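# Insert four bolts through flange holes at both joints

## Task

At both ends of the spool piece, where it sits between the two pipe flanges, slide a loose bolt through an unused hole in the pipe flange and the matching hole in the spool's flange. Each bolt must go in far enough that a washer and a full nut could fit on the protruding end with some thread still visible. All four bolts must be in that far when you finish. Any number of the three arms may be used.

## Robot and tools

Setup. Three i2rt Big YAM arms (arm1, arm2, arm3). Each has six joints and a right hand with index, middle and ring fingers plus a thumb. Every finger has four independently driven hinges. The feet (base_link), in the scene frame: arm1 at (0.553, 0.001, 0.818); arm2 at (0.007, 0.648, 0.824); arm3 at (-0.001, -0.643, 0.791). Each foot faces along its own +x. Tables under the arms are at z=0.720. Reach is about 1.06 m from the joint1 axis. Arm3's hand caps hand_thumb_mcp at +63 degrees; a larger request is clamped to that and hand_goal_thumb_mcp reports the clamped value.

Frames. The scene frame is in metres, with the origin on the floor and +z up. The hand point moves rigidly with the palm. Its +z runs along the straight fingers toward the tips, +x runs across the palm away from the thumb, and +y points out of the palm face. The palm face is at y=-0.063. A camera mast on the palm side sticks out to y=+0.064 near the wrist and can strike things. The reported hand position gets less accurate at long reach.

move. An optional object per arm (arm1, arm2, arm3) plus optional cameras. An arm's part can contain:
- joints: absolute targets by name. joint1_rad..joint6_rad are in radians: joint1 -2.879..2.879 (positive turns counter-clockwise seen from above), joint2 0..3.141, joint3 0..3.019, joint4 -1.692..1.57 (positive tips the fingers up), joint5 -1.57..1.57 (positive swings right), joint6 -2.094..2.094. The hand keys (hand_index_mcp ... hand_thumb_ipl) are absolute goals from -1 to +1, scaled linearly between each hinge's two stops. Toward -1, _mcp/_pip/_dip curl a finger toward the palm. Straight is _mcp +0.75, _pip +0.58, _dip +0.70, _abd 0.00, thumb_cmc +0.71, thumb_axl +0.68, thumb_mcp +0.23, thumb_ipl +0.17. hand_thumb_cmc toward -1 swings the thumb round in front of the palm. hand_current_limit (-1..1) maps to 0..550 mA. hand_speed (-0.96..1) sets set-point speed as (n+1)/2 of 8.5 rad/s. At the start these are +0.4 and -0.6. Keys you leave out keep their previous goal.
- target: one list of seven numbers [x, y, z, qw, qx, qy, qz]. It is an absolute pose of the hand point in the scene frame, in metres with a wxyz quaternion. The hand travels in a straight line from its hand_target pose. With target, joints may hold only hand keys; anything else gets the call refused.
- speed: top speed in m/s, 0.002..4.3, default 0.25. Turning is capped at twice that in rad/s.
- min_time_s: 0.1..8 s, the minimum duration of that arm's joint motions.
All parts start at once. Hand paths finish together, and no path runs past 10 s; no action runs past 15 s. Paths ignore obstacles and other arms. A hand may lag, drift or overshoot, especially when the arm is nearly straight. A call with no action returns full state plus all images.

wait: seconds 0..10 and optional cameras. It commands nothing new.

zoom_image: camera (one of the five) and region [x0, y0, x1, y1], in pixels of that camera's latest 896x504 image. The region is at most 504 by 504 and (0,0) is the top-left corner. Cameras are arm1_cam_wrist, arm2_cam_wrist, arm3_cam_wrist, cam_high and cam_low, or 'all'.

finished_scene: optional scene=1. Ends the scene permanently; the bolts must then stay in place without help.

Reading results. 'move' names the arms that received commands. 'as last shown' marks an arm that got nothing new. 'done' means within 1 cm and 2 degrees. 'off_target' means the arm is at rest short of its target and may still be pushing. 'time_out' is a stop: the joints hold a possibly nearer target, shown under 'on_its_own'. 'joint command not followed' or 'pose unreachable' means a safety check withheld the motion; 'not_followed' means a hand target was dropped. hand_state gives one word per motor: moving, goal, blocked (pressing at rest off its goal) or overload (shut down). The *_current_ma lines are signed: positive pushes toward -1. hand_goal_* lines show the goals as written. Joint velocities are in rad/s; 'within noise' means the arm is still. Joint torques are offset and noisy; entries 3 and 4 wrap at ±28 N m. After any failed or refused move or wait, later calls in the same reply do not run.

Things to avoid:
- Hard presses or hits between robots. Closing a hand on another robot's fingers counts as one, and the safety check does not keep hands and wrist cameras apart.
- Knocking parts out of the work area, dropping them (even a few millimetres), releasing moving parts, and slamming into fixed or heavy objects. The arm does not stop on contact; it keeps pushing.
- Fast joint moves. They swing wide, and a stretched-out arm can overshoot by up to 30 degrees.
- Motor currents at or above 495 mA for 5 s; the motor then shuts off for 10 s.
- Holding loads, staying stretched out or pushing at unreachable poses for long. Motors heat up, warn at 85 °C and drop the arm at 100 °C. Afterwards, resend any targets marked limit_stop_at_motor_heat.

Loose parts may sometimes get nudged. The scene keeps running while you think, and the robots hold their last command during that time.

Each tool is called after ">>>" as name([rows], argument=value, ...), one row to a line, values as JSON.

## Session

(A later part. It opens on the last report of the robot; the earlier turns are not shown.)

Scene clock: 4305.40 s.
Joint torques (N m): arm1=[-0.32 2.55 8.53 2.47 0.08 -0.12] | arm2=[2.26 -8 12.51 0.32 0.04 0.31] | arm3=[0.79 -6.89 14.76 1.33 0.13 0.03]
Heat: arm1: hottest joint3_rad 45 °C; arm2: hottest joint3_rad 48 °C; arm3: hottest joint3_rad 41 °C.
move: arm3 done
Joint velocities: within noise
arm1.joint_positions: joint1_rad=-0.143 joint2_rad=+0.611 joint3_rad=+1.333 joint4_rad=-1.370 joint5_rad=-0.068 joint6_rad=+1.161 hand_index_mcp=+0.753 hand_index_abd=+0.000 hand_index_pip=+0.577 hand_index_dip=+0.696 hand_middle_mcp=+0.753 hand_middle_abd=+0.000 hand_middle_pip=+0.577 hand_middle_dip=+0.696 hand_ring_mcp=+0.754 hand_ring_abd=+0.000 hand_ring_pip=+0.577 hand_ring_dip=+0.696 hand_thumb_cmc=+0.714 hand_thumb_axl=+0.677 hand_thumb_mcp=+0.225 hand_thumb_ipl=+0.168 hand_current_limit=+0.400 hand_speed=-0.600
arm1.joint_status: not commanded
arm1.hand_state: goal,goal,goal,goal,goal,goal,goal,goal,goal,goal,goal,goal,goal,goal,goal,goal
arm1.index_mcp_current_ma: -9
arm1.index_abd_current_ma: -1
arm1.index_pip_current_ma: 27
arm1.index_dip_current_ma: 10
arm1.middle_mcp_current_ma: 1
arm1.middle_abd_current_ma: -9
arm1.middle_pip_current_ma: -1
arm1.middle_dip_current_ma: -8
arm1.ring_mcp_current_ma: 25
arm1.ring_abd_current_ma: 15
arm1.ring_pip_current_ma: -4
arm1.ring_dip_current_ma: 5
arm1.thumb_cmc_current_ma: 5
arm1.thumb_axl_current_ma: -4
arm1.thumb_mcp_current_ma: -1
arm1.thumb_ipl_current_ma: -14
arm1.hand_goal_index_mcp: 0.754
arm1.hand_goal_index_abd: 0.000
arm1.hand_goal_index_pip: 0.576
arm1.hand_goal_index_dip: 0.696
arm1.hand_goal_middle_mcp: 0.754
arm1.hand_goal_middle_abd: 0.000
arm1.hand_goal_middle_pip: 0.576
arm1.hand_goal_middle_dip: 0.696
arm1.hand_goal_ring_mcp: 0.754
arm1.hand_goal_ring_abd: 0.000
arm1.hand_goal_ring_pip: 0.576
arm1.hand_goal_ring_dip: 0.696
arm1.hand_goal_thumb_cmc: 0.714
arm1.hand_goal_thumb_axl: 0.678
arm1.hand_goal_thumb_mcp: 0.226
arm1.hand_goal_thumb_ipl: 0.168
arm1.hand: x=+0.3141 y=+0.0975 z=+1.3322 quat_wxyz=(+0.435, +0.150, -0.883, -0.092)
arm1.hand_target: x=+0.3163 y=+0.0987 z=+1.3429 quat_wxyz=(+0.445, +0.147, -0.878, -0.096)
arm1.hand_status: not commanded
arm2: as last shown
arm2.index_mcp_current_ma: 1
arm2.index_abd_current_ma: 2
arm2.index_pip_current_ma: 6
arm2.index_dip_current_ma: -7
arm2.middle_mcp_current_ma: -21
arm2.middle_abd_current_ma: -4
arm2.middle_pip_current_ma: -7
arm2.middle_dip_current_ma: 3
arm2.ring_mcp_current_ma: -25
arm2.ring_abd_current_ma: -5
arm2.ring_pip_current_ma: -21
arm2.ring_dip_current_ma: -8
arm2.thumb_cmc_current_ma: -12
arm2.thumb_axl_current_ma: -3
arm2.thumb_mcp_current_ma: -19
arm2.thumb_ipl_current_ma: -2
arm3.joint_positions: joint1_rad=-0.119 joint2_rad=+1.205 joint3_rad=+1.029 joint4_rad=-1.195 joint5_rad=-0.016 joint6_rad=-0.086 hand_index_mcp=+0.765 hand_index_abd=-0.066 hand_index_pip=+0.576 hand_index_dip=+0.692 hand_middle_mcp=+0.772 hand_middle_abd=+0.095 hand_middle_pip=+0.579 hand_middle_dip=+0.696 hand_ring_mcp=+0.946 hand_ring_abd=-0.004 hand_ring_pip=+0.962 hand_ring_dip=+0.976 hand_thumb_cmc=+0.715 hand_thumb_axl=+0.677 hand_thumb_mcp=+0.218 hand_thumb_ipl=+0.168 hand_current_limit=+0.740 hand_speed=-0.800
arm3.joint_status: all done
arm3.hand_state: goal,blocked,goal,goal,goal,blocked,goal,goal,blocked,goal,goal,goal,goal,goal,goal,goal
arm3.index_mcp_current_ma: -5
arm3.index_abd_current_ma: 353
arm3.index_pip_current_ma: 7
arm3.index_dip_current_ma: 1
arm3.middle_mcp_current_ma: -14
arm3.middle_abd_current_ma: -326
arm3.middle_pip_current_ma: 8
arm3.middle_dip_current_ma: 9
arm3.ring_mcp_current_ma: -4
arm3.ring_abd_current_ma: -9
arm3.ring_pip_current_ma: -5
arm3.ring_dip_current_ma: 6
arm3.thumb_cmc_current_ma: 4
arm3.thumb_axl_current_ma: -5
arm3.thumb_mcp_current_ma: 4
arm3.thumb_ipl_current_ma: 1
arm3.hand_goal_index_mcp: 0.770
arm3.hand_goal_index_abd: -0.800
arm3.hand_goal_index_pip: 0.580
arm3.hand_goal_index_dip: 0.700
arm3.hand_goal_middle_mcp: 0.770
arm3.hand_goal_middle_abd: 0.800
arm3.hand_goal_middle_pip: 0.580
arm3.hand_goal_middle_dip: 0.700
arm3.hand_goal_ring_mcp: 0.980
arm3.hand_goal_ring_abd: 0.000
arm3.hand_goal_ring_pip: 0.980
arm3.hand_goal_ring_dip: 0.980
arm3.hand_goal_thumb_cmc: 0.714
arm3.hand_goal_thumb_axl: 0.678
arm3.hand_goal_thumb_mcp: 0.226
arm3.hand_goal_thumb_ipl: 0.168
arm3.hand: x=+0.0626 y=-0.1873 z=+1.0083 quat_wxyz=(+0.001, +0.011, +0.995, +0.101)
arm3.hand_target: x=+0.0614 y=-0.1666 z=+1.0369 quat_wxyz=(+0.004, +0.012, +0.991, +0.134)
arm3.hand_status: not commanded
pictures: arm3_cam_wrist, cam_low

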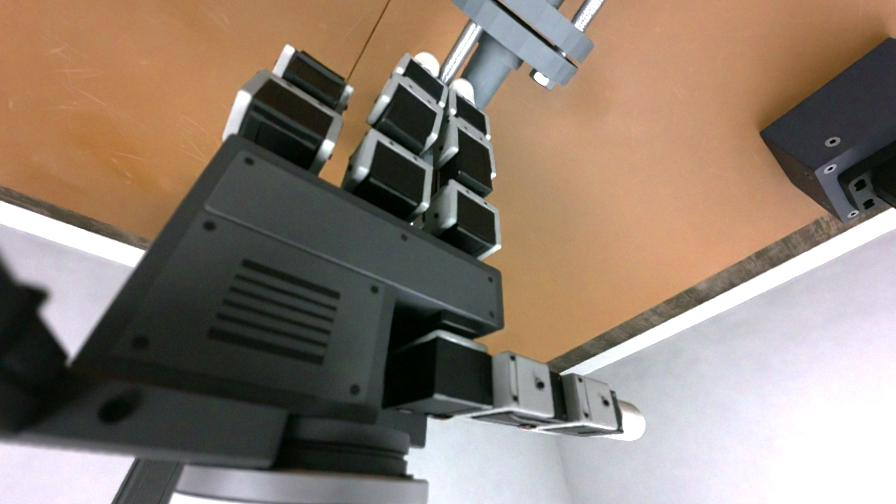

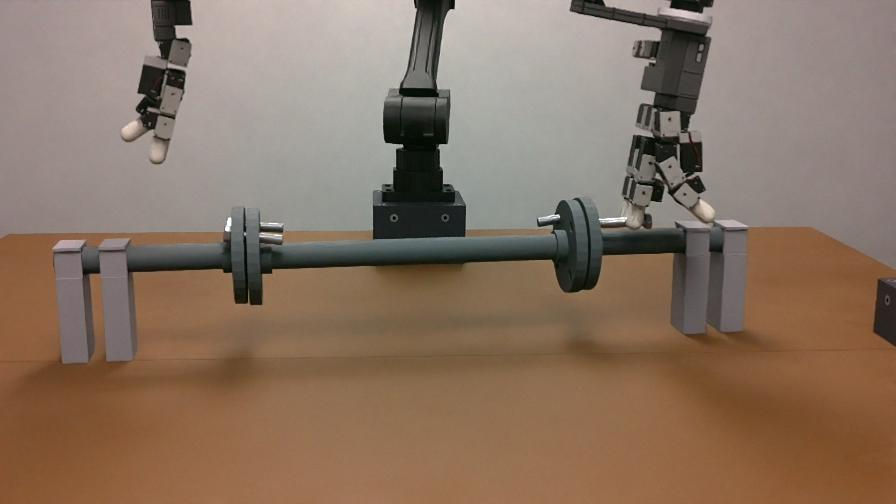

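>>> move(arm3={"joints":{"joint1_rad":-0.1054,"joint2_rad":1.2259,"joint3_rad":1.0929,"joint4_rad":-1.1727},"min_time_s":1.2}, cameras=["cam_low","arm3_cam_wrist"])

>>> zoom_image(camera="cam_low", region=[590, 205, 640, 245])

>>> zoom_image(camera="arm3_cam_wrist", region=[430, 0, 530, 80])

Scene clock: 4318.87 s.
Joint torques (N m): arm1=[-0.32 2.61 8.51 2.47 0.08 -0.12] | arm2=[2.26 -8 12.51 0.32 0.04 0.31] | arm3=[0.85 -6.95 14.93 1.46 0.11 0.03]
Heat: arm1: hottest joint3_rad 45 °C; arm2: hottest joint3_rad 48 °C; arm3: hottest joint3_rad 41 °C.
move: arm3 done
Joint velocities: within noise
arm1, arm2: as last shown
arm1.index_mcp_current_ma: -13
arm1.index_abd_current_ma: -12
arm1.index_pip_current_ma: -5
arm1.index_dip_current_ma: -3
arm1.middle_abd_current_ma: -13
arm1.middle_pip_current_ma: -21
arm1.middle_dip_current_ma: 2
arm1.ring_mcp_current_ma: 7
arm1.ring_abd_current_ma: 8
arm1.ring_pip_current_ma: -1
arm1.ring_dip_current_ma: 1
arm1.thumb_cmc_current_ma: 0
arm1.thumb_axl_current_ma: -13
arm1.thumb_mcp_current_ma: 12
arm1.thumb_ipl_current_ma: 13
arm2.index_mcp_current_ma: 4
arm2.index_abd_current_ma: 3
arm2.index_pip_current_ma: 7
arm2.index_dip_current_ma: -3
arm2.middle_mcp_current_ma: -30
arm2.middle_abd_current_ma: 0
arm2.middle_pip_current_ma: -6
arm2.middle_dip_current_ma: 6
arm2.ring_mcp_current_ma: -20
arm2.ring_abd_current_ma: -11
arm2.ring_pip_current_ma: -24
arm2.ring_dip_current_ma: 1
arm2.thumb_cmc_current_ma: -10
arm2.thumb_axl_current_ma: -2
arm2.thumb_mcp_current_ma: -18
arm2.thumb_ipl_current_ma: -5
arm3.joint_positions: joint1_rad=-0.117 joint2_rad=+1.217 joint3_rad=+1.033 joint4_rad=-1.193 joint5_rad=-0.016 joint6_rad=-0.085 hand_index_mcp=+0.773 hand_index_abd=-0.066 hand_index_pip=+0.579 hand_index_dip=+0.696 hand_middle_mcp=+0.780 hand_middle_abd=+0.095 hand_middle_pip=+0.582 hand_middle_dip=+0.697 hand_ring_mcp=+0.946 hand_ring_abd=-0.004 hand_ring_pip=+0.962 hand_ring_dip=+0.976 hand_thumb_cmc=+0.715 hand_thumb_axl=+0.677 hand_thumb_mcp=+0.218 hand_thumb_ipl=+0.168 hand_current_limit=+0.740 hand_speed=-0.800
arm3.joint_status: all done
arm3.hand_state: goal,blocked,goal,goal,goal,blocked,goal,goal,blocked,goal,goal,goal,goal,goal,goal,goal
arm3.index_mcp_current_ma: -1
arm3.index_abd_current_ma: 353
arm3.index_pip_current_ma: 9
arm3.index_dip_current_ma: 1
arm3.middle_mcp_current_ma: -8
arm3.middle_abd_current_ma: -325
arm3.middle_pip_current_ma: 4
arm3.middle_dip_current_ma: 2
arm3.ring_mcp_current_ma: -5
arm3.ring_abd_current_ma: -9
arm3.ring_pip_current_ma: -8
arm3.ring_dip_current_ma: 2
arm3.thumb_cmc_current_ma: 3
arm3.thumb_axl_current_ma: -1
arm3.thumb_mcp_current_ma: 3
arm3.thumb_ipl_current_ma: 7
arm3.hand_goal_index_mcp: 0.770
arm3.hand_goal_index_abd: -0.800
arm3.hand_goal_index_pip: 0.580
arm3.hand_goal_index_dip: 0.700
arm3.hand_goal_middle_mcp: 0.770
arm3.hand_goal_middle_abd: 0.800
arm3.hand_goal_middle_pip: 0.580
arm3.hand_goal_middle_dip: 0.700
arm3.hand_goal_ring_mcp: 0.980
arm3.hand_goal_ring_abd: 0.000
arm3.hand_goal_ring_pip: 0.980
arm3.hand_goal_ring_dip: 0.980
arm3.hand_goal_thumb_cmc: 0.714
arm3.hand_goal_thumb_axl: 0.678
arm3.hand_goal_thumb_mcp: 0.226
arm3.hand_goal_thumb_ipl: 0.168
arm3.hand: x=+0.0622 y=-0.1845 z=+1.0056 quat_wxyz=(+0.001, +0.010, +0.995, +0.099)
arm3.hand_target: x=+0.0605 y=-0.1623 z=+1.0351 quat_wxyz=(+0.003, +0.010, +0.991, +0.133)
arm3.hand_status: not commanded
pictures: arm3_cam_wrist, cam_low

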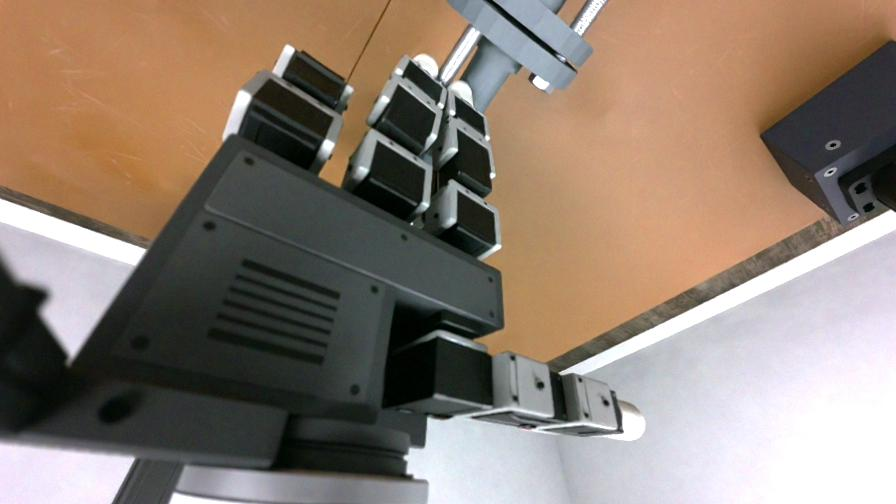

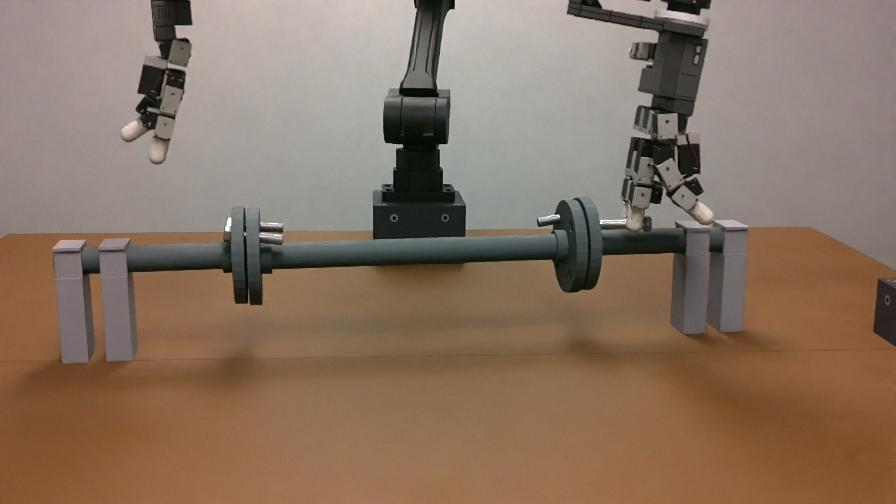

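Scaled by 10.080.

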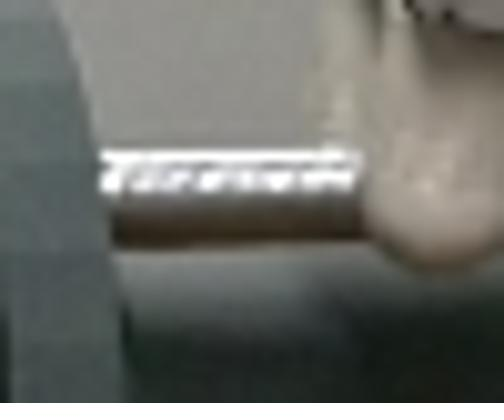

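Scaled by 5.040.

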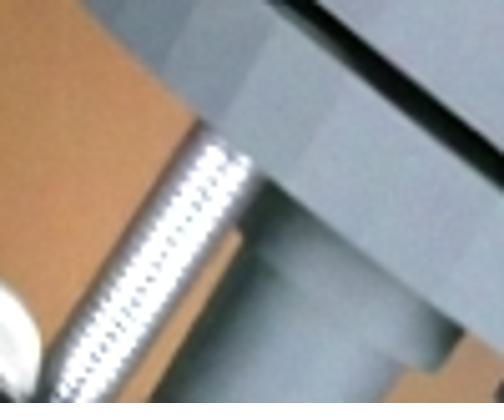

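>>> move(arm3={"joints":{"hand_index_mcp":0.79,"hand_middle_mcp":0.79}}, cameras=["cam_low"])

>>> zoom_image(camera="cam_low", region=[590, 205, 640, 245])

>>> move(arm3={"joints":{"joint1_rad":-0.131},"min_time_s":1.2}, cameras=["cam_low","arm3_cam_wrist","cam_high"])

>>> zoom_image(camera="cam_low", region=[590, 205, 640, 245])

>>> zoom_image(camera="arm3_cam_wrist", region=[430, 0, 530, 80])

Scene clock: 4442.70 s.
Joint torques (N m): arm1=[-0.38 2.61 8.51 2.45 0.08 -0.12] | arm2=[2.26 -8 12.51 0.32 0.04 0.31] | arm3=[0.79 -7 14.93 1.39 0.1 0.02]
Heat: arm1: hottest joint3_rad 45 °C; arm2: hottest joint3_rad 48 °C; arm3: hottest joint3_rad 41 °C.
move: arm3 done
Joint velocities: within noise
arm1: as last shown
arm1.index_mcp_current_ma: 5
arm1.index_abd_current_ma: -26
arm1.index_pip_current_ma: -11
arm1.index_dip_current_ma: 2
arm1.middle_mcp_current_ma: 19
arm1.middle_abd_current_ma: 4
arm1.middle_pip_current_ma: 0
arm1.middle_dip_current_ma: -1
arm1.ring_mcp_current_ma: 0
arm1.ring_abd_current_ma: 2
arm1.ring_pip_current_ma: -14
arm1.ring_dip_current_ma: -11
arm1.thumb_axl_current_ma: 11
arm1.thumb_mcp_current_ma: 19
arm1.thumb_ipl_current_ma: 12
arm2.joint_positions: joint1_rad=+0.328 joint2_rad=+1.291 joint3_rad=+1.217 joint4_rad=-1.464 joint5_rad=-0.001 joint6_rad=+0.078 hand_index_mcp=+0.992 hand_index_abd=-0.022 hand_index_pip=+0.591 hand_index_dip=+0.708 hand_middle_mcp=+0.948 hand_middle_abd=-0.018 hand_middle_pip=+0.958 hand_middle_dip=+0.970 hand_ring_mcp=+0.933 hand_ring_abd=-0.008 hand_ring_pip=+0.944 hand_ring_dip=+0.970 hand_thumb_cmc=+0.706 hand_thumb_axl=+0.676 hand_thumb_mcp=+0.204 hand_thumb_ipl=+0.173 hand_current_limit=+0.740 hand_speed=-0.600
arm2.joint_status: not commanded
arm2.hand_state: goal,blocked,goal,goal,blocked,goal,blocked,goal,blocked,goal,blocked,goal,goal,goal,blocked,goal
arm2.index_mcp_current_ma: 2
arm2.index_abd_current_ma: -1
arm2.index_pip_current_ma: 3
arm2.index_dip_current_ma: 0
arm2.middle_mcp_current_ma: -26
arm2.middle_abd_current_ma: -3
arm2.middle_pip_current_ma: -10
arm2.middle_dip_current_ma: 3
arm2.ring_mcp_current_ma: -24
arm2.ring_abd_current_ma: -5
arm2.ring_pip_current_ma: -24
arm2.ring_dip_current_ma: -6
arm2.thumb_cmc_current_ma: -10
arm2.thumb_axl_current_ma: 3
arm2.thumb_mcp_current_ma: -18
arm2.thumb_ipl_current_ma: -6
arm2.hand_goal_index_mcp: 1.000
arm2.hand_goal_index_abd: 0.000
arm2.hand_goal_index_pip: 0.580
arm2.hand_goal_index_dip: 0.700
arm2.hand_goal_middle_mcp: 0.980
arm2.hand_goal_middle_abd: 0.000
arm2.hand_goal_middle_pip: 0.980
arm2.hand_goal_middle_dip: 0.980
arm2.hand_goal_ring_mcp: 0.980
arm2.hand_goal_ring_abd: 0.000
arm2.hand_goal_ring_pip: 0.980
arm2.hand_goal_ring_dip: 0.980
arm2.hand_goal_thumb_cmc: 0.714
arm2.hand_goal_thumb_axl: 0.678
arm2.hand_goal_thumb_mcp: 0.226
arm2.hand_goal_thumb_ipl: 0.168
arm2.hand: x=+0.1140 y=+0.2066 z=+1.0673 quat_wxyz=(+0.020, +0.994, +0.111, +0.002)
arm2.hand_target: x=+0.1178 y=+0.2006 z=+1.0899 quat_wxyz=(+0.040, +0.994, +0.106, +0.005)
arm2.hand_status: not commanded
arm3.joint_positions: joint1_rad=-0.117 joint2_rad=+1.217 joint3_rad=+1.033 joint4_rad=-1.191 joint5_rad=-0.016 joint6_rad=-0.085 hand_index_mcp=+0.784 hand_index_abd=-0.066 hand_index_pip=+0.579 hand_index_dip=+0.696 hand_middle_mcp=+0.790 hand_middle_abd=+0.095 hand_middle_pip=+0.581 hand_middle_dip=+0.697 hand_ring_mcp=+0.946 hand_ring_abd=-0.004 hand_ring_pip=+0.962 hand_ring_dip=+0.976 hand_thumb_cmc=+0.715 hand_thumb_axl=+0.677 hand_thumb_mcp=+0.218 hand_thumb_ipl=+0.168 hand_current_limit=+0.740 hand_speed=-0.800
arm3.joint_status: all done
arm3.hand_state: goal,blocked,goal,goal,goal,blocked,goal,goal,blocked,goal,goal,goal,goal,goal,goal,goal
arm3.index_mcp_current_ma: -2
arm3.index_abd_current_ma: 358
arm3.index_pip_current_ma: 7
arm3.index_dip_current_ma: 4
arm3.middle_mcp_current_ma: -14
arm3.middle_abd_current_ma: -319
arm3.middle_pip_current_ma: 8
arm3.middle_dip_current_ma: 1
arm3.ring_mcp_current_ma: -3
arm3.ring_abd_current_ma: -4
arm3.ring_pip_current_ma: -8
arm3.ring_dip_current_ma: 0
arm3.thumb_cmc_current_ma: 2
arm3.thumb_axl_current_ma: -6
arm3.thumb_mcp_current_ma: 2
arm3.thumb_ipl_current_ma: 5
arm3.hand_goal_index_mcp: 0.790
arm3.hand_goal_index_abd: -0.800
arm3.hand_goal_index_pip: 0.580
arm3.hand_goal_index_dip: 0.700
arm3.hand_goal_middle_mcp: 0.790
arm3.hand_goal_middle_abd: 0.800
arm3.hand_goal_middle_pip: 0.580
arm3.hand_goal_middle_dip: 0.700
arm3.hand_goal_ring_mcp: 0.980
arm3.hand_goal_ring_abd: 0.000
arm3.hand_goal_ring_pip: 0.980
arm3.hand_goal_ring_dip: 0.980
arm3.hand_goal_thumb_cmc: 0.714
arm3.hand_goal_thumb_axl: 0.678
arm3.hand_goal_thumb_mcp: 0.226
arm3.hand_goal_thumb_ipl: 0.168
arm3.hand: x=+0.0621 y=-0.1841 z=+1.0058 quat_wxyz=(+0.001, +0.010, +0.995, +0.100)
arm3.hand_target: x=+0.0605 y=-0.1623 z=+1.0351 quat_wxyz=(+0.003, +0.010, +0.991, +0.133)
arm3.hand_status: not commanded

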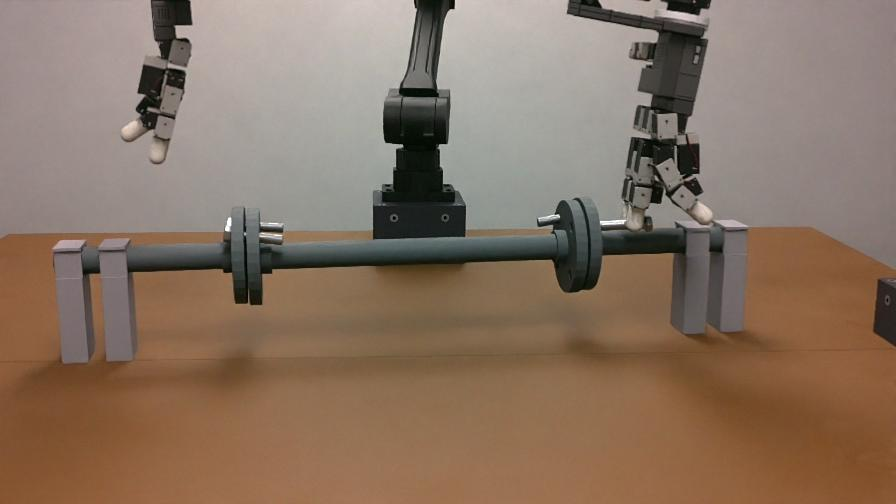

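Scaled by 10.080.

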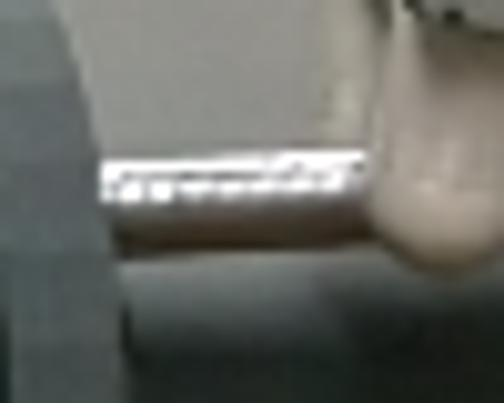

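Scene clock: 4444.17 s.
Joint torques (N m): arm1=[-0.44 2.61 8.51 2.45 0.08 -0.11] | arm2=[2.32 -8 12.52 0.31 0.04 0.31] | arm3=[-0.73 -7 14.91 1.36 0.1 0.02]
Heat: arm1: hottest joint3_rad 45 °C; arm2: hottest joint3_rad 48 °C; arm3: hottest joint3_rad 41 °C.
move: arm3 done
Joint velocities: within noise
arm1, arm2: as last shown
arm1.index_mcp_current_ma: 8
arm1.index_abd_current_ma: 2
arm1.index_pip_current_ma: 2
arm1.index_dip_current_ma: -10
arm1.middle_mcp_current_ma: 8
arm1.middle_abd_current_ma: -11
arm1.middle_pip_current_ma: 4
arm1.middle_dip_current_ma: -9
arm1.ring_mcp_current_ma: 19
arm1.ring_abd_current_ma: 6
arm1.ring_pip_current_ma: 10
arm1.ring_dip_current_ma: -3
arm1.thumb_cmc_current_ma: -1
arm1.thumb_axl_current_ma: 14
arm1.thumb_mcp_current_ma: 1
arm1.thumb_ipl_current_ma: -12
arm2.index_mcp_current_ma: -1
arm2.index_abd_current_ma: 1
arm2.index_pip_current_ma: 6
arm2.index_dip_current_ma: 3
arm2.middle_mcp_current_ma: -18
arm2.middle_abd_current_ma: 5
arm2.middle_pip_current_ma: -2
arm2.ring_mcp_current_ma: -17
arm2.ring_abd_current_ma: -4
arm2.ring_pip_current_ma: -22
arm2.ring_dip_current_ma: -2
arm2.thumb_cmc_current_ma: -4
arm2.thumb_axl_current_ma: -2
arm2.thumb_mcp_current_ma: -16
arm2.thumb_ipl_current_ma: -5
arm3.joint_positions: joint1_rad=-0.121 joint2_rad=+1.217 joint3_rad=+1.033 joint4_rad=-1.191 joint5_rad=-0.016 joint6_rad=-0.085 hand_index_mcp=+0.784 hand_index_abd=-0.066 hand_index_pip=+0.579 hand_index_dip=+0.696 hand_middle_mcp=+0.790 hand_middle_abd=+0.095 hand_middle_pip=+0.581 hand_middle_dip=+0.697 hand_ring_mcp=+0.946 hand_ring_abd=-0.004 hand_ring_pip=+0.962 hand_ring_dip=+0.976 hand_thumb_cmc=+0.715 hand_thumb_axl=+0.677 hand_thumb_mcp=+0.218 hand_thumb_ipl=+0.168 hand_current_limit=+0.740 hand_speed=-0.800
arm3.joint_status: all done
arm3.hand_state: goal,blocked,goal,goal,goal,blocked,goal,goal,blocked,goal,goal,goal,goal,goal,goal,goal
arm3.index_mcp_current_ma: 1
arm3.index_abd_current_ma: 353
arm3.index_pip_current_ma: 11
arm3.index_dip_current_ma: 3
arm3.middle_mcp_current_ma: -13
arm3.middle_abd_current_ma: -322
arm3.middle_pip_current_ma: 9
arm3.middle_dip_current_ma: 2
arm3.ring_mcp_current_ma: -8
arm3.ring_abd_current_ma: -11
arm3.ring_pip_current_ma: -10
arm3.ring_dip_current_ma: 2
arm3.thumb_cmc_current_ma: 7
arm3.thumb_axl_current_ma: -6
arm3.thumb_mcp_current_ma: 6
arm3.thumb_ipl_current_ma: 2
arm3.hand_goal_index_mcp: 0.790
arm3.hand_goal_index_abd: -0.800
arm3.hand_goal_index_pip: 0.580
arm3.hand_goal_index_dip: 0.700
arm3.hand_goal_middle_mcp: 0.790
arm3.hand_goal_middle_abd: 0.800
arm3.hand_goal_middle_pip: 0.580
arm3.hand_goal_middle_dip: 0.700
arm3.hand_goal_ring_mcp: 0.980
arm3.hand_goal_ring_abd: 0.000
arm3.hand_goal_ring_pip: 0.980
arm3.hand_goal_ring_dip: 0.980
arm3.hand_goal_thumb_cmc: 0.714
arm3.hand_goal_thumb_axl: 0.678
arm3.hand_goal_thumb_mcp: 0.226
arm3.hand_goal_thumb_ipl: 0.168
arm3.hand: x=+0.0640 y=-0.1843 z=+1.0058 quat_wxyz=(+0.001, +0.012, +0.995, +0.100)
arm3.hand_target: x=+0.0725 y=-0.1640 z=+1.0350 quat_wxyz=(+0.005, +0.023, +0.991, +0.133)
arm3.hand_status: not commanded
pictures: arm3_cam_wrist, cam_high, cam_low

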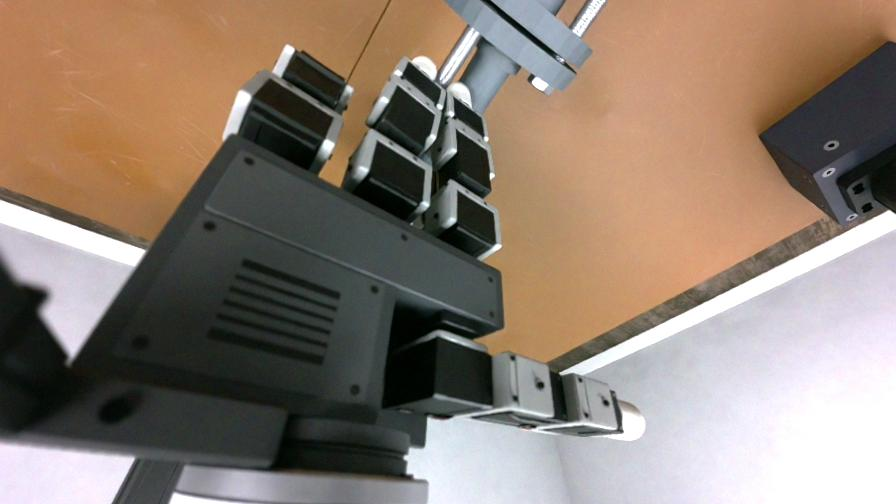

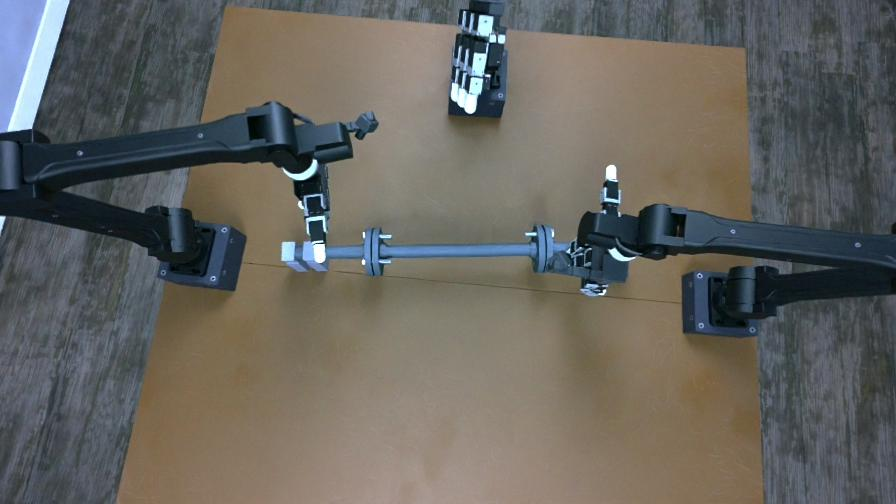

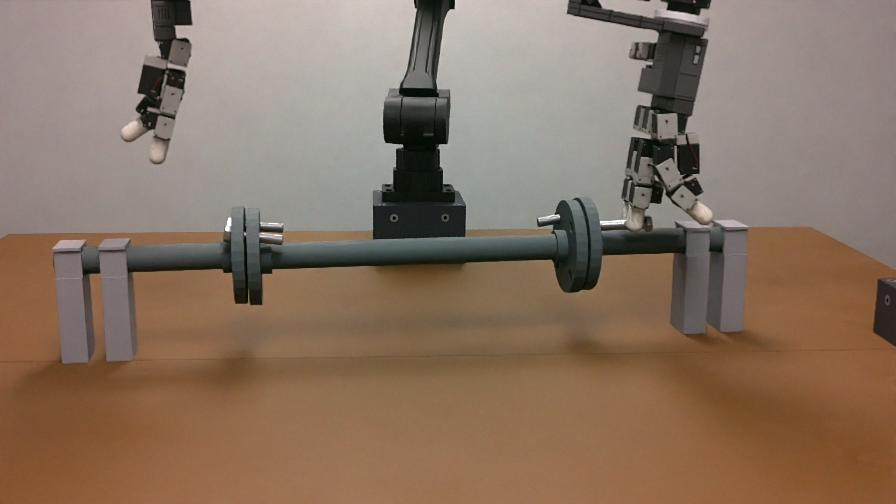

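Scaled by 10.080.

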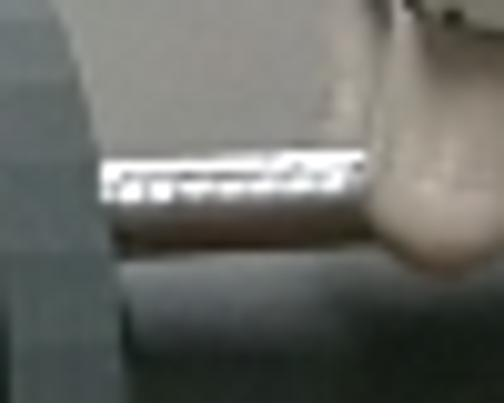

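Scaled by 5.040.

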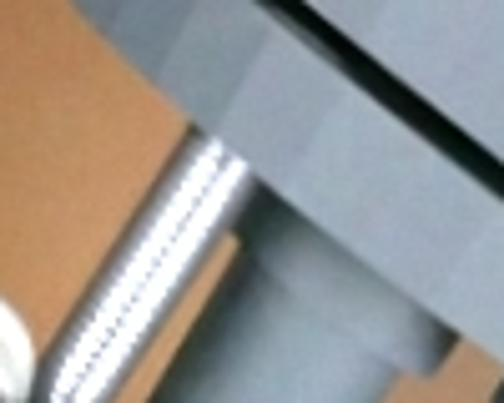

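>>> move(arm3={"joints":{"joint1_rad":-0.1345,"joint3_rad":1.0974},"min_time_s":1.2}, cameras=["cam_low","arm3_cam_wrist"])

>>> zoom_image(camera="cam_low", region=[590, 205, 640, 245])

>>> zoom_image(camera="arm3_cam_wrist", region=[430, 0, 530, 100])

Scene clock: 4454.73 s.
Joint torques (N m): arm1=[-0.38 2.61 8.51 2.45 0.08 -0.11] | arm2=[2.26 -8 12.51 0.32 0.04 0.31] | arm3=[-0.79 -7.06 14.99 1.37 0.1 0.02]
Heat: arm1: hottest joint3_rad 45 °C; arm2: hottest joint3_rad 48 °C; arm3: hottest joint3_rad 41 °C.
move: arm3 done
Joint velocities: within noise
arm1, arm2: as last shown
arm1.index_mcp_current_ma: 14
arm1.index_abd_current_ma: -5
arm1.index_pip_current_ma: 8
arm1.index_dip_current_ma: 3
arm1.middle_mcp_current_ma: 2
arm1.middle_abd_current_ma: -6
arm1.middle_pip_current_ma: -2
arm1.middle_dip_current_ma: -3
arm1.ring_mcp_current_ma: 11
arm1.ring_pip_current_ma: 0
arm1.ring_dip_current_ma: -10
arm1.thumb_cmc_current_ma: 12
arm1.thumb_axl_current_ma: 18
arm1.thumb_mcp_current_ma: 18
arm1.thumb_ipl_current_ma: 3
arm2.index_mcp_current_ma: -2
arm2.index_abd_current_ma: 2
arm2.index_dip_current_ma: -4
arm2.middle_mcp_current_ma: -25
arm2.middle_abd_current_ma: 6
arm2.middle_dip_current_ma: 4
arm2.ring_mcp_current_ma: -22
arm2.ring_abd_current_ma: -9
arm2.ring_pip_current_ma: -15
arm2.ring_dip_current_ma: -4
arm2.thumb_cmc_current_ma: -8
arm2.thumb_axl_current_ma: 1
arm2.thumb_mcp_current_ma: -19
arm2.thumb_ipl_current_ma: -3
arm3.joint_positions: joint1_rad=-0.125 joint2_rad=+1.217 joint3_rad=+1.038 joint4_rad=-1.191 joint5_rad=-0.016 joint6_rad=-0.085 hand_index_mcp=+0.790 hand_index_abd=-0.066 hand_index_pip=+0.579 hand_index_dip=+0.696 hand_middle_mcp=+0.798 hand_middle_abd=+0.095 hand_middle_pip=+0.582 hand_middle_dip=+0.697 hand_ring_mcp=+0.946 hand_ring_abd=-0.004 hand_ring_pip=+0.962 hand_ring_dip=+0.976 hand_thumb_cmc=+0.715 hand_thumb_axl=+0.677 hand_thumb_mcp=+0.218 hand_thumb_ipl=+0.168 hand_current_limit=+0.740 hand_speed=-0.800
arm3.joint_status: all done
arm3.hand_state: goal,blocked,goal,goal,goal,blocked,goal,goal,blocked,goal,goal,goal,goal,goal,goal,goal
arm3.index_mcp_current_ma: -3
arm3.index_abd_current_ma: 359
arm3.index_pip_current_ma: 11
arm3.index_dip_current_ma: 3
arm3.middle_mcp_current_ma: -13
arm3.middle_abd_current_ma: -320
arm3.middle_pip_current_ma: 3
arm3.middle_dip_current_ma: -1
arm3.ring_mcp_current_ma: -10
arm3.ring_abd_current_ma: -12
arm3.ring_pip_current_ma: -3
arm3.ring_dip_current_ma: -3
arm3.thumb_cmc_current_ma: 0
arm3.thumb_axl_current_ma: -4
arm3.thumb_mcp_current_ma: 6
arm3.thumb_ipl_current_ma: 5
arm3.hand_goal_index_mcp: 0.790
arm3.hand_goal_index_abd: -0.800
arm3.hand_goal_index_pip: 0.580
arm3.hand_goal_index_dip: 0.700
arm3.hand_goal_middle_mcp: 0.790
arm3.hand_goal_middle_abd: 0.800
arm3.hand_goal_middle_pip: 0.580
arm3.hand_goal_middle_dip: 0.700
arm3.hand_goal_ring_mcp: 0.980
arm3.hand_goal_ring_abd: 0.000
arm3.hand_goal_ring_pip: 0.980
arm3.hand_goal_ring_dip: 0.980
arm3.hand_goal_thumb_cmc: 0.714
arm3.hand_goal_thumb_axl: 0.678
arm3.hand_goal_thumb_mcp: 0.226
arm3.hand_goal_thumb_ipl: 0.168
arm3.hand: x=+0.0659 y=-0.1832 z=+1.0080 quat_wxyz=(+0.001, +0.014, +0.995, +0.102)
arm3.hand_target: x=+0.0746 y=-0.1629 z=+1.0377 quat_wxyz=(+0.006, +0.025, +0.990, +0.136)
arm3.hand_status: not commanded
pictures: arm3_cam_wrist, cam_low

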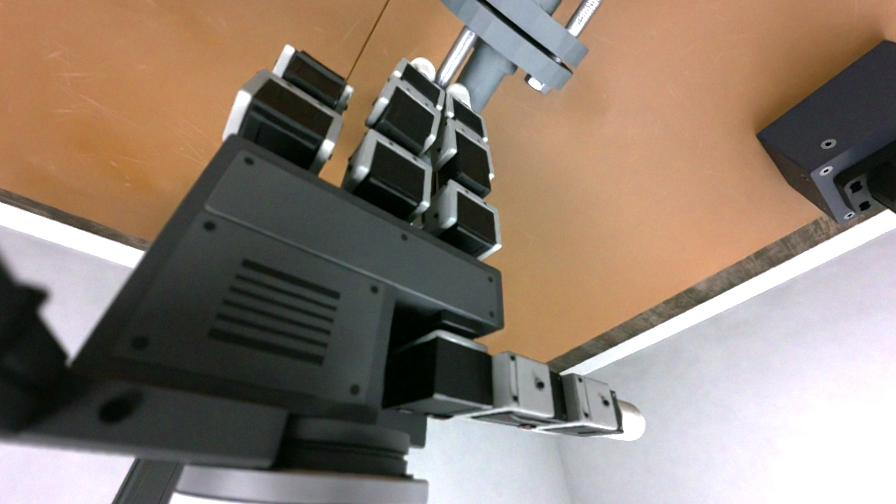

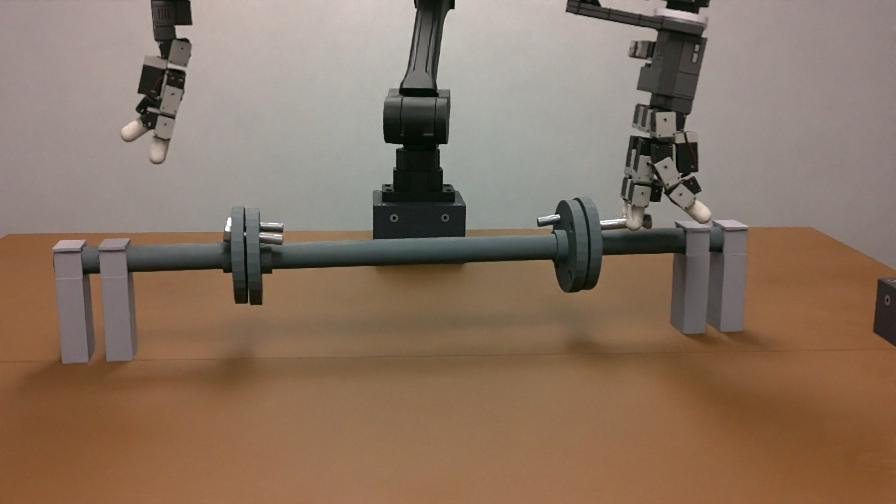

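Scaled by 10.080.

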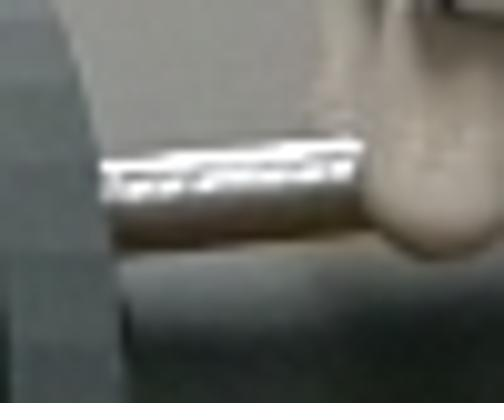

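Scaled by 5.040.

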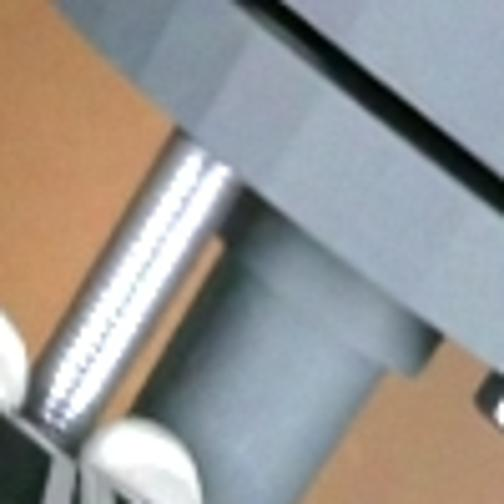

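>>> zoom_image(camera="arm3_cam_wrist", region=[430, 20, 490, 95])

Scaled by 6.720.

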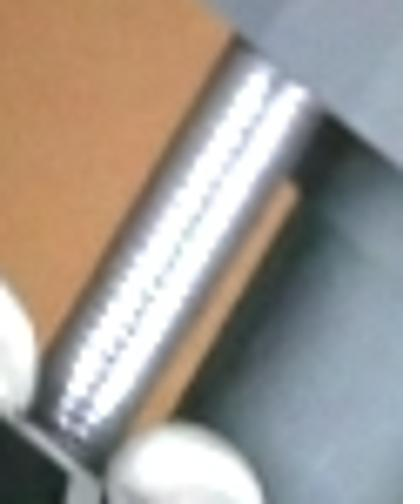

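>>> move(arm3={"joints":{"hand_index_mcp":0.825,"hand_middle_mcp":0.825}}, cameras=["cam_low","arm3_cam_wrist"])

>>> zoom_image(camera="cam_low", region=[590, 205, 640, 245])

>>> zoom_image(camera="arm3_cam_wrist", region=[430, 20, 490, 95])

Scene clock: 4539.13 s.
Joint torques (N m): arm1=[-0.32 2.61 8.51 2.47 0.09 -0.11] | arm2=[2.32 -8 12.51 0.32 0.04 0.31] | arm3=[-0.79 -7 14.99 1.35 0.11 0.02]
Heat: arm1: hottest joint3_rad 45 °C; arm2: hottest joint3_rad 48 °C; arm3: hottest joint3_rad 44 °C.
move: arm3 done
Joint velocities: within noise
arm1, arm2: as last shown
arm1.index_mcp_current_ma: -7
arm1.index_abd_current_ma: -11
arm1.index_pip_current_ma: 2
arm1.index_dip_current_ma: 1
arm1.middle_mcp_current_ma: -18
arm1.middle_abd_current_ma: -5
arm1.middle_pip_current_ma: -17
arm1.middle_dip_current_ma: -7
arm1.ring_mcp_current_ma: 5
arm1.ring_abd_current_ma: 20
arm1.ring_pip_current_ma: -1
arm1.ring_dip_current_ma: 4
arm1.thumb_cmc_current_ma: 8
arm1.thumb_axl_current_ma: 11
arm1.thumb_mcp_current_ma: 11
arm1.thumb_ipl_current_ma: -9
arm2.index_mcp_current_ma: 5
arm2.index_abd_current_ma: -3
arm2.index_dip_current_ma: -6
arm2.middle_abd_current_ma: 0
arm2.middle_pip_current_ma: -10
arm2.middle_dip_current_ma: 5
arm2.ring_mcp_current_ma: -26
arm2.ring_abd_current_ma: -8
arm2.ring_pip_current_ma: -21
arm2.thumb_cmc_current_ma: -11
arm2.thumb_axl_current_ma: -3
arm2.thumb_mcp_current_ma: -23
arm2.thumb_ipl_current_ma: -5
arm3.joint_positions: joint1_rad=-0.125 joint2_rad=+1.217 joint3_rad=+1.038 joint4_rad=-1.189 joint5_rad=-0.016 joint6_rad=-0.085 hand_index_mcp=+0.816 hand_index_abd=-0.066 hand_index_pip=+0.579 hand_index_dip=+0.696 hand_middle_mcp=+0.825 hand_middle_abd=+0.095 hand_middle_pip=+0.582 hand_middle_dip=+0.697 hand_ring_mcp=+0.946 hand_ring_abd=-0.004 hand_ring_pip=+0.962 hand_ring_dip=+0.976 hand_thumb_cmc=+0.715 hand_thumb_axl=+0.677 hand_thumb_mcp=+0.218 hand_thumb_ipl=+0.168 hand_current_limit=+0.740 hand_speed=-0.800
arm3.joint_status: all done
arm3.hand_state: goal,blocked,goal,goal,goal,blocked,goal,goal,blocked,goal,goal,goal,goal,goal,goal,goal
arm3.index_mcp_current_ma: -1
arm3.index_abd_current_ma: 355
arm3.index_pip_current_ma: 9
arm3.index_dip_current_ma: 5
arm3.middle_mcp_current_ma: -12
arm3.middle_abd_current_ma: -327
arm3.middle_pip_current_ma: -3
arm3.middle_dip_current_ma: 0
arm3.ring_mcp_current_ma: -4
arm3.ring_abd_current_ma: -13
arm3.ring_pip_current_ma: -3
arm3.ring_dip_current_ma: 5
arm3.thumb_cmc_current_ma: 6
arm3.thumb_axl_current_ma: -5
arm3.thumb_mcp_current_ma: 0
arm3.thumb_ipl_current_ma: 11
arm3.hand_goal_index_mcp: 0.826
arm3.hand_goal_index_abd: -0.800
arm3.hand_goal_index_pip: 0.580
arm3.hand_goal_index_dip: 0.700
arm3.hand_goal_middle_mcp: 0.826
arm3.hand_goal_middle_abd: 0.800
arm3.hand_goal_middle_pip: 0.580
arm3.hand_goal_middle_dip: 0.700
arm3.hand_goal_ring_mcp: 0.980
arm3.hand_goal_ring_abd: 0.000
arm3.hand_goal_ring_pip: 0.980
arm3.hand_goal_ring_dip: 0.980
arm3.hand_goal_thumb_cmc: 0.714
arm3.hand_goal_thumb_axl: 0.678
arm3.hand_goal_thumb_mcp: 0.226
arm3.hand_goal_thumb_ipl: 0.168
arm3.hand: x=+0.0659 y=-0.1829 z=+1.0080 quat_wxyz=(+0.001, +0.014, +0.995, +0.102)
arm3.hand_target: x=+0.0746 y=-0.1629 z=+1.0376 quat_wxyz=(+0.005, +0.025, +0.990, +0.136)
arm3.hand_status: not commanded
pictures: arm3_cam_wrist, cam_low

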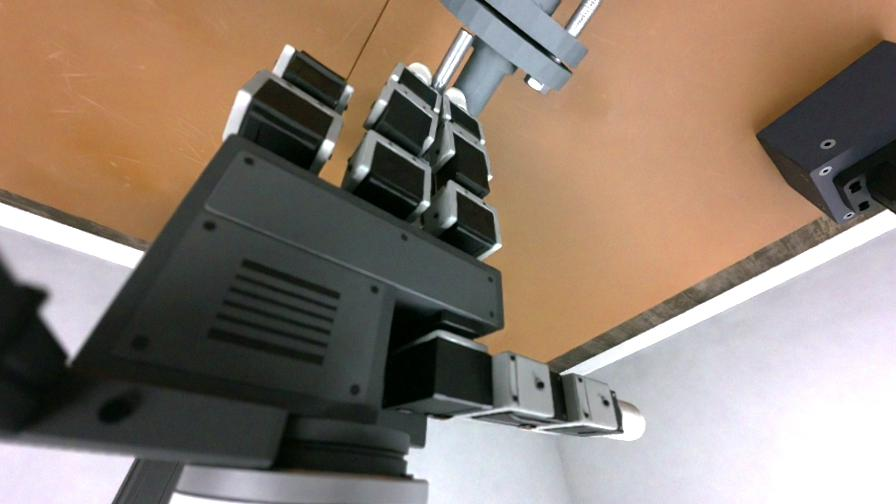

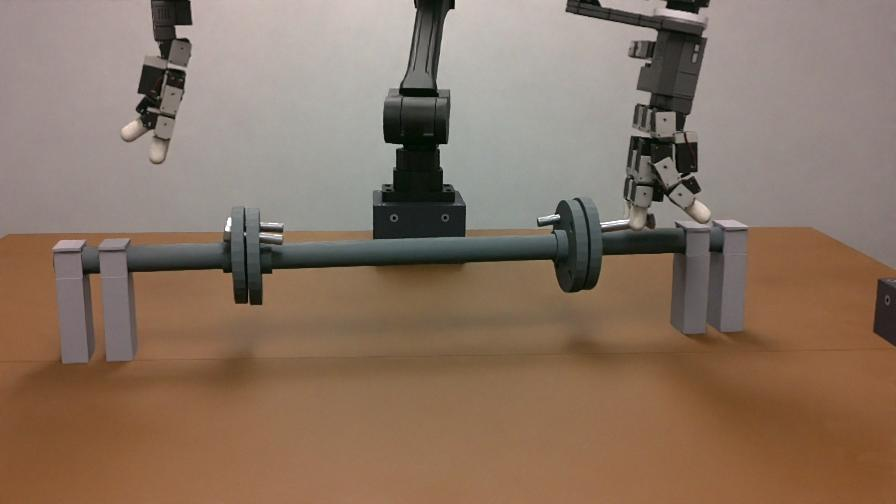

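Scaled by 10.080.

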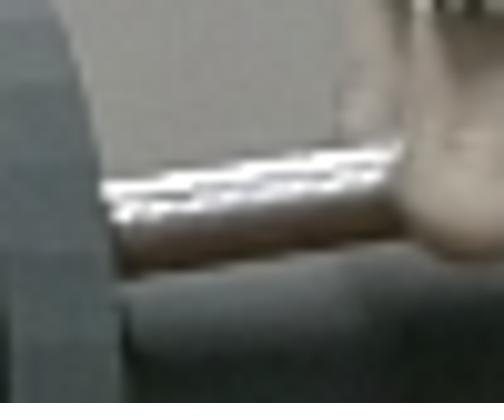

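Scaled by 6.720.

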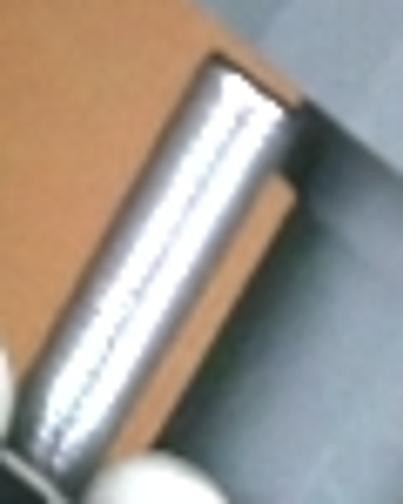

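>>> zoom_image(camera="arm3_cam_wrist", region=[440, 0, 620, 130])

Scaled by 2.800.

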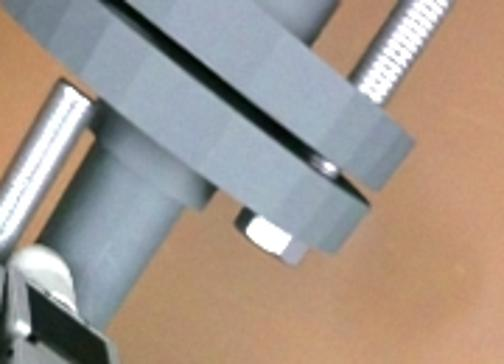

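>>> zoom_image(camera="arm3_cam_wrist", region=[450, 0, 530, 80])

>>> zoom_image(camera="arm3_cam_wrist", region=[510, 20, 590, 100])

Scaled by 6.300.

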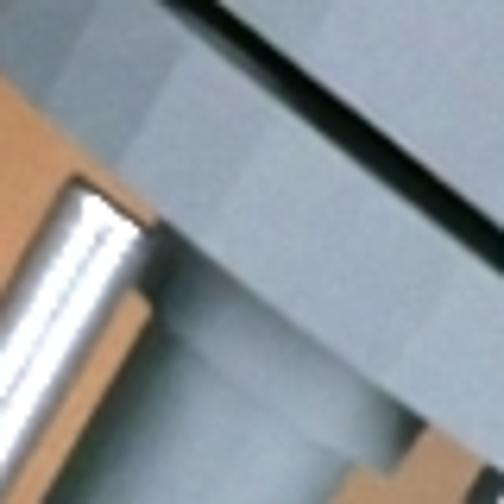

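Scaled by 6.300.

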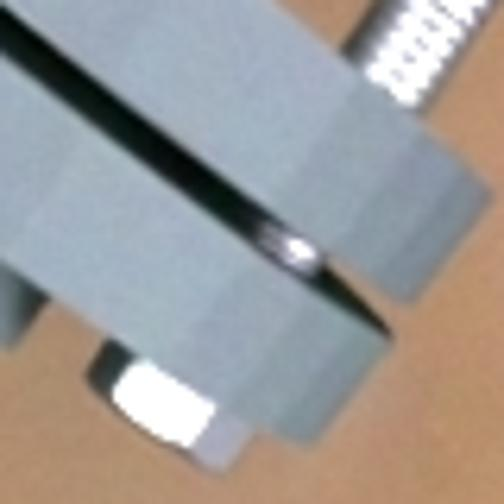

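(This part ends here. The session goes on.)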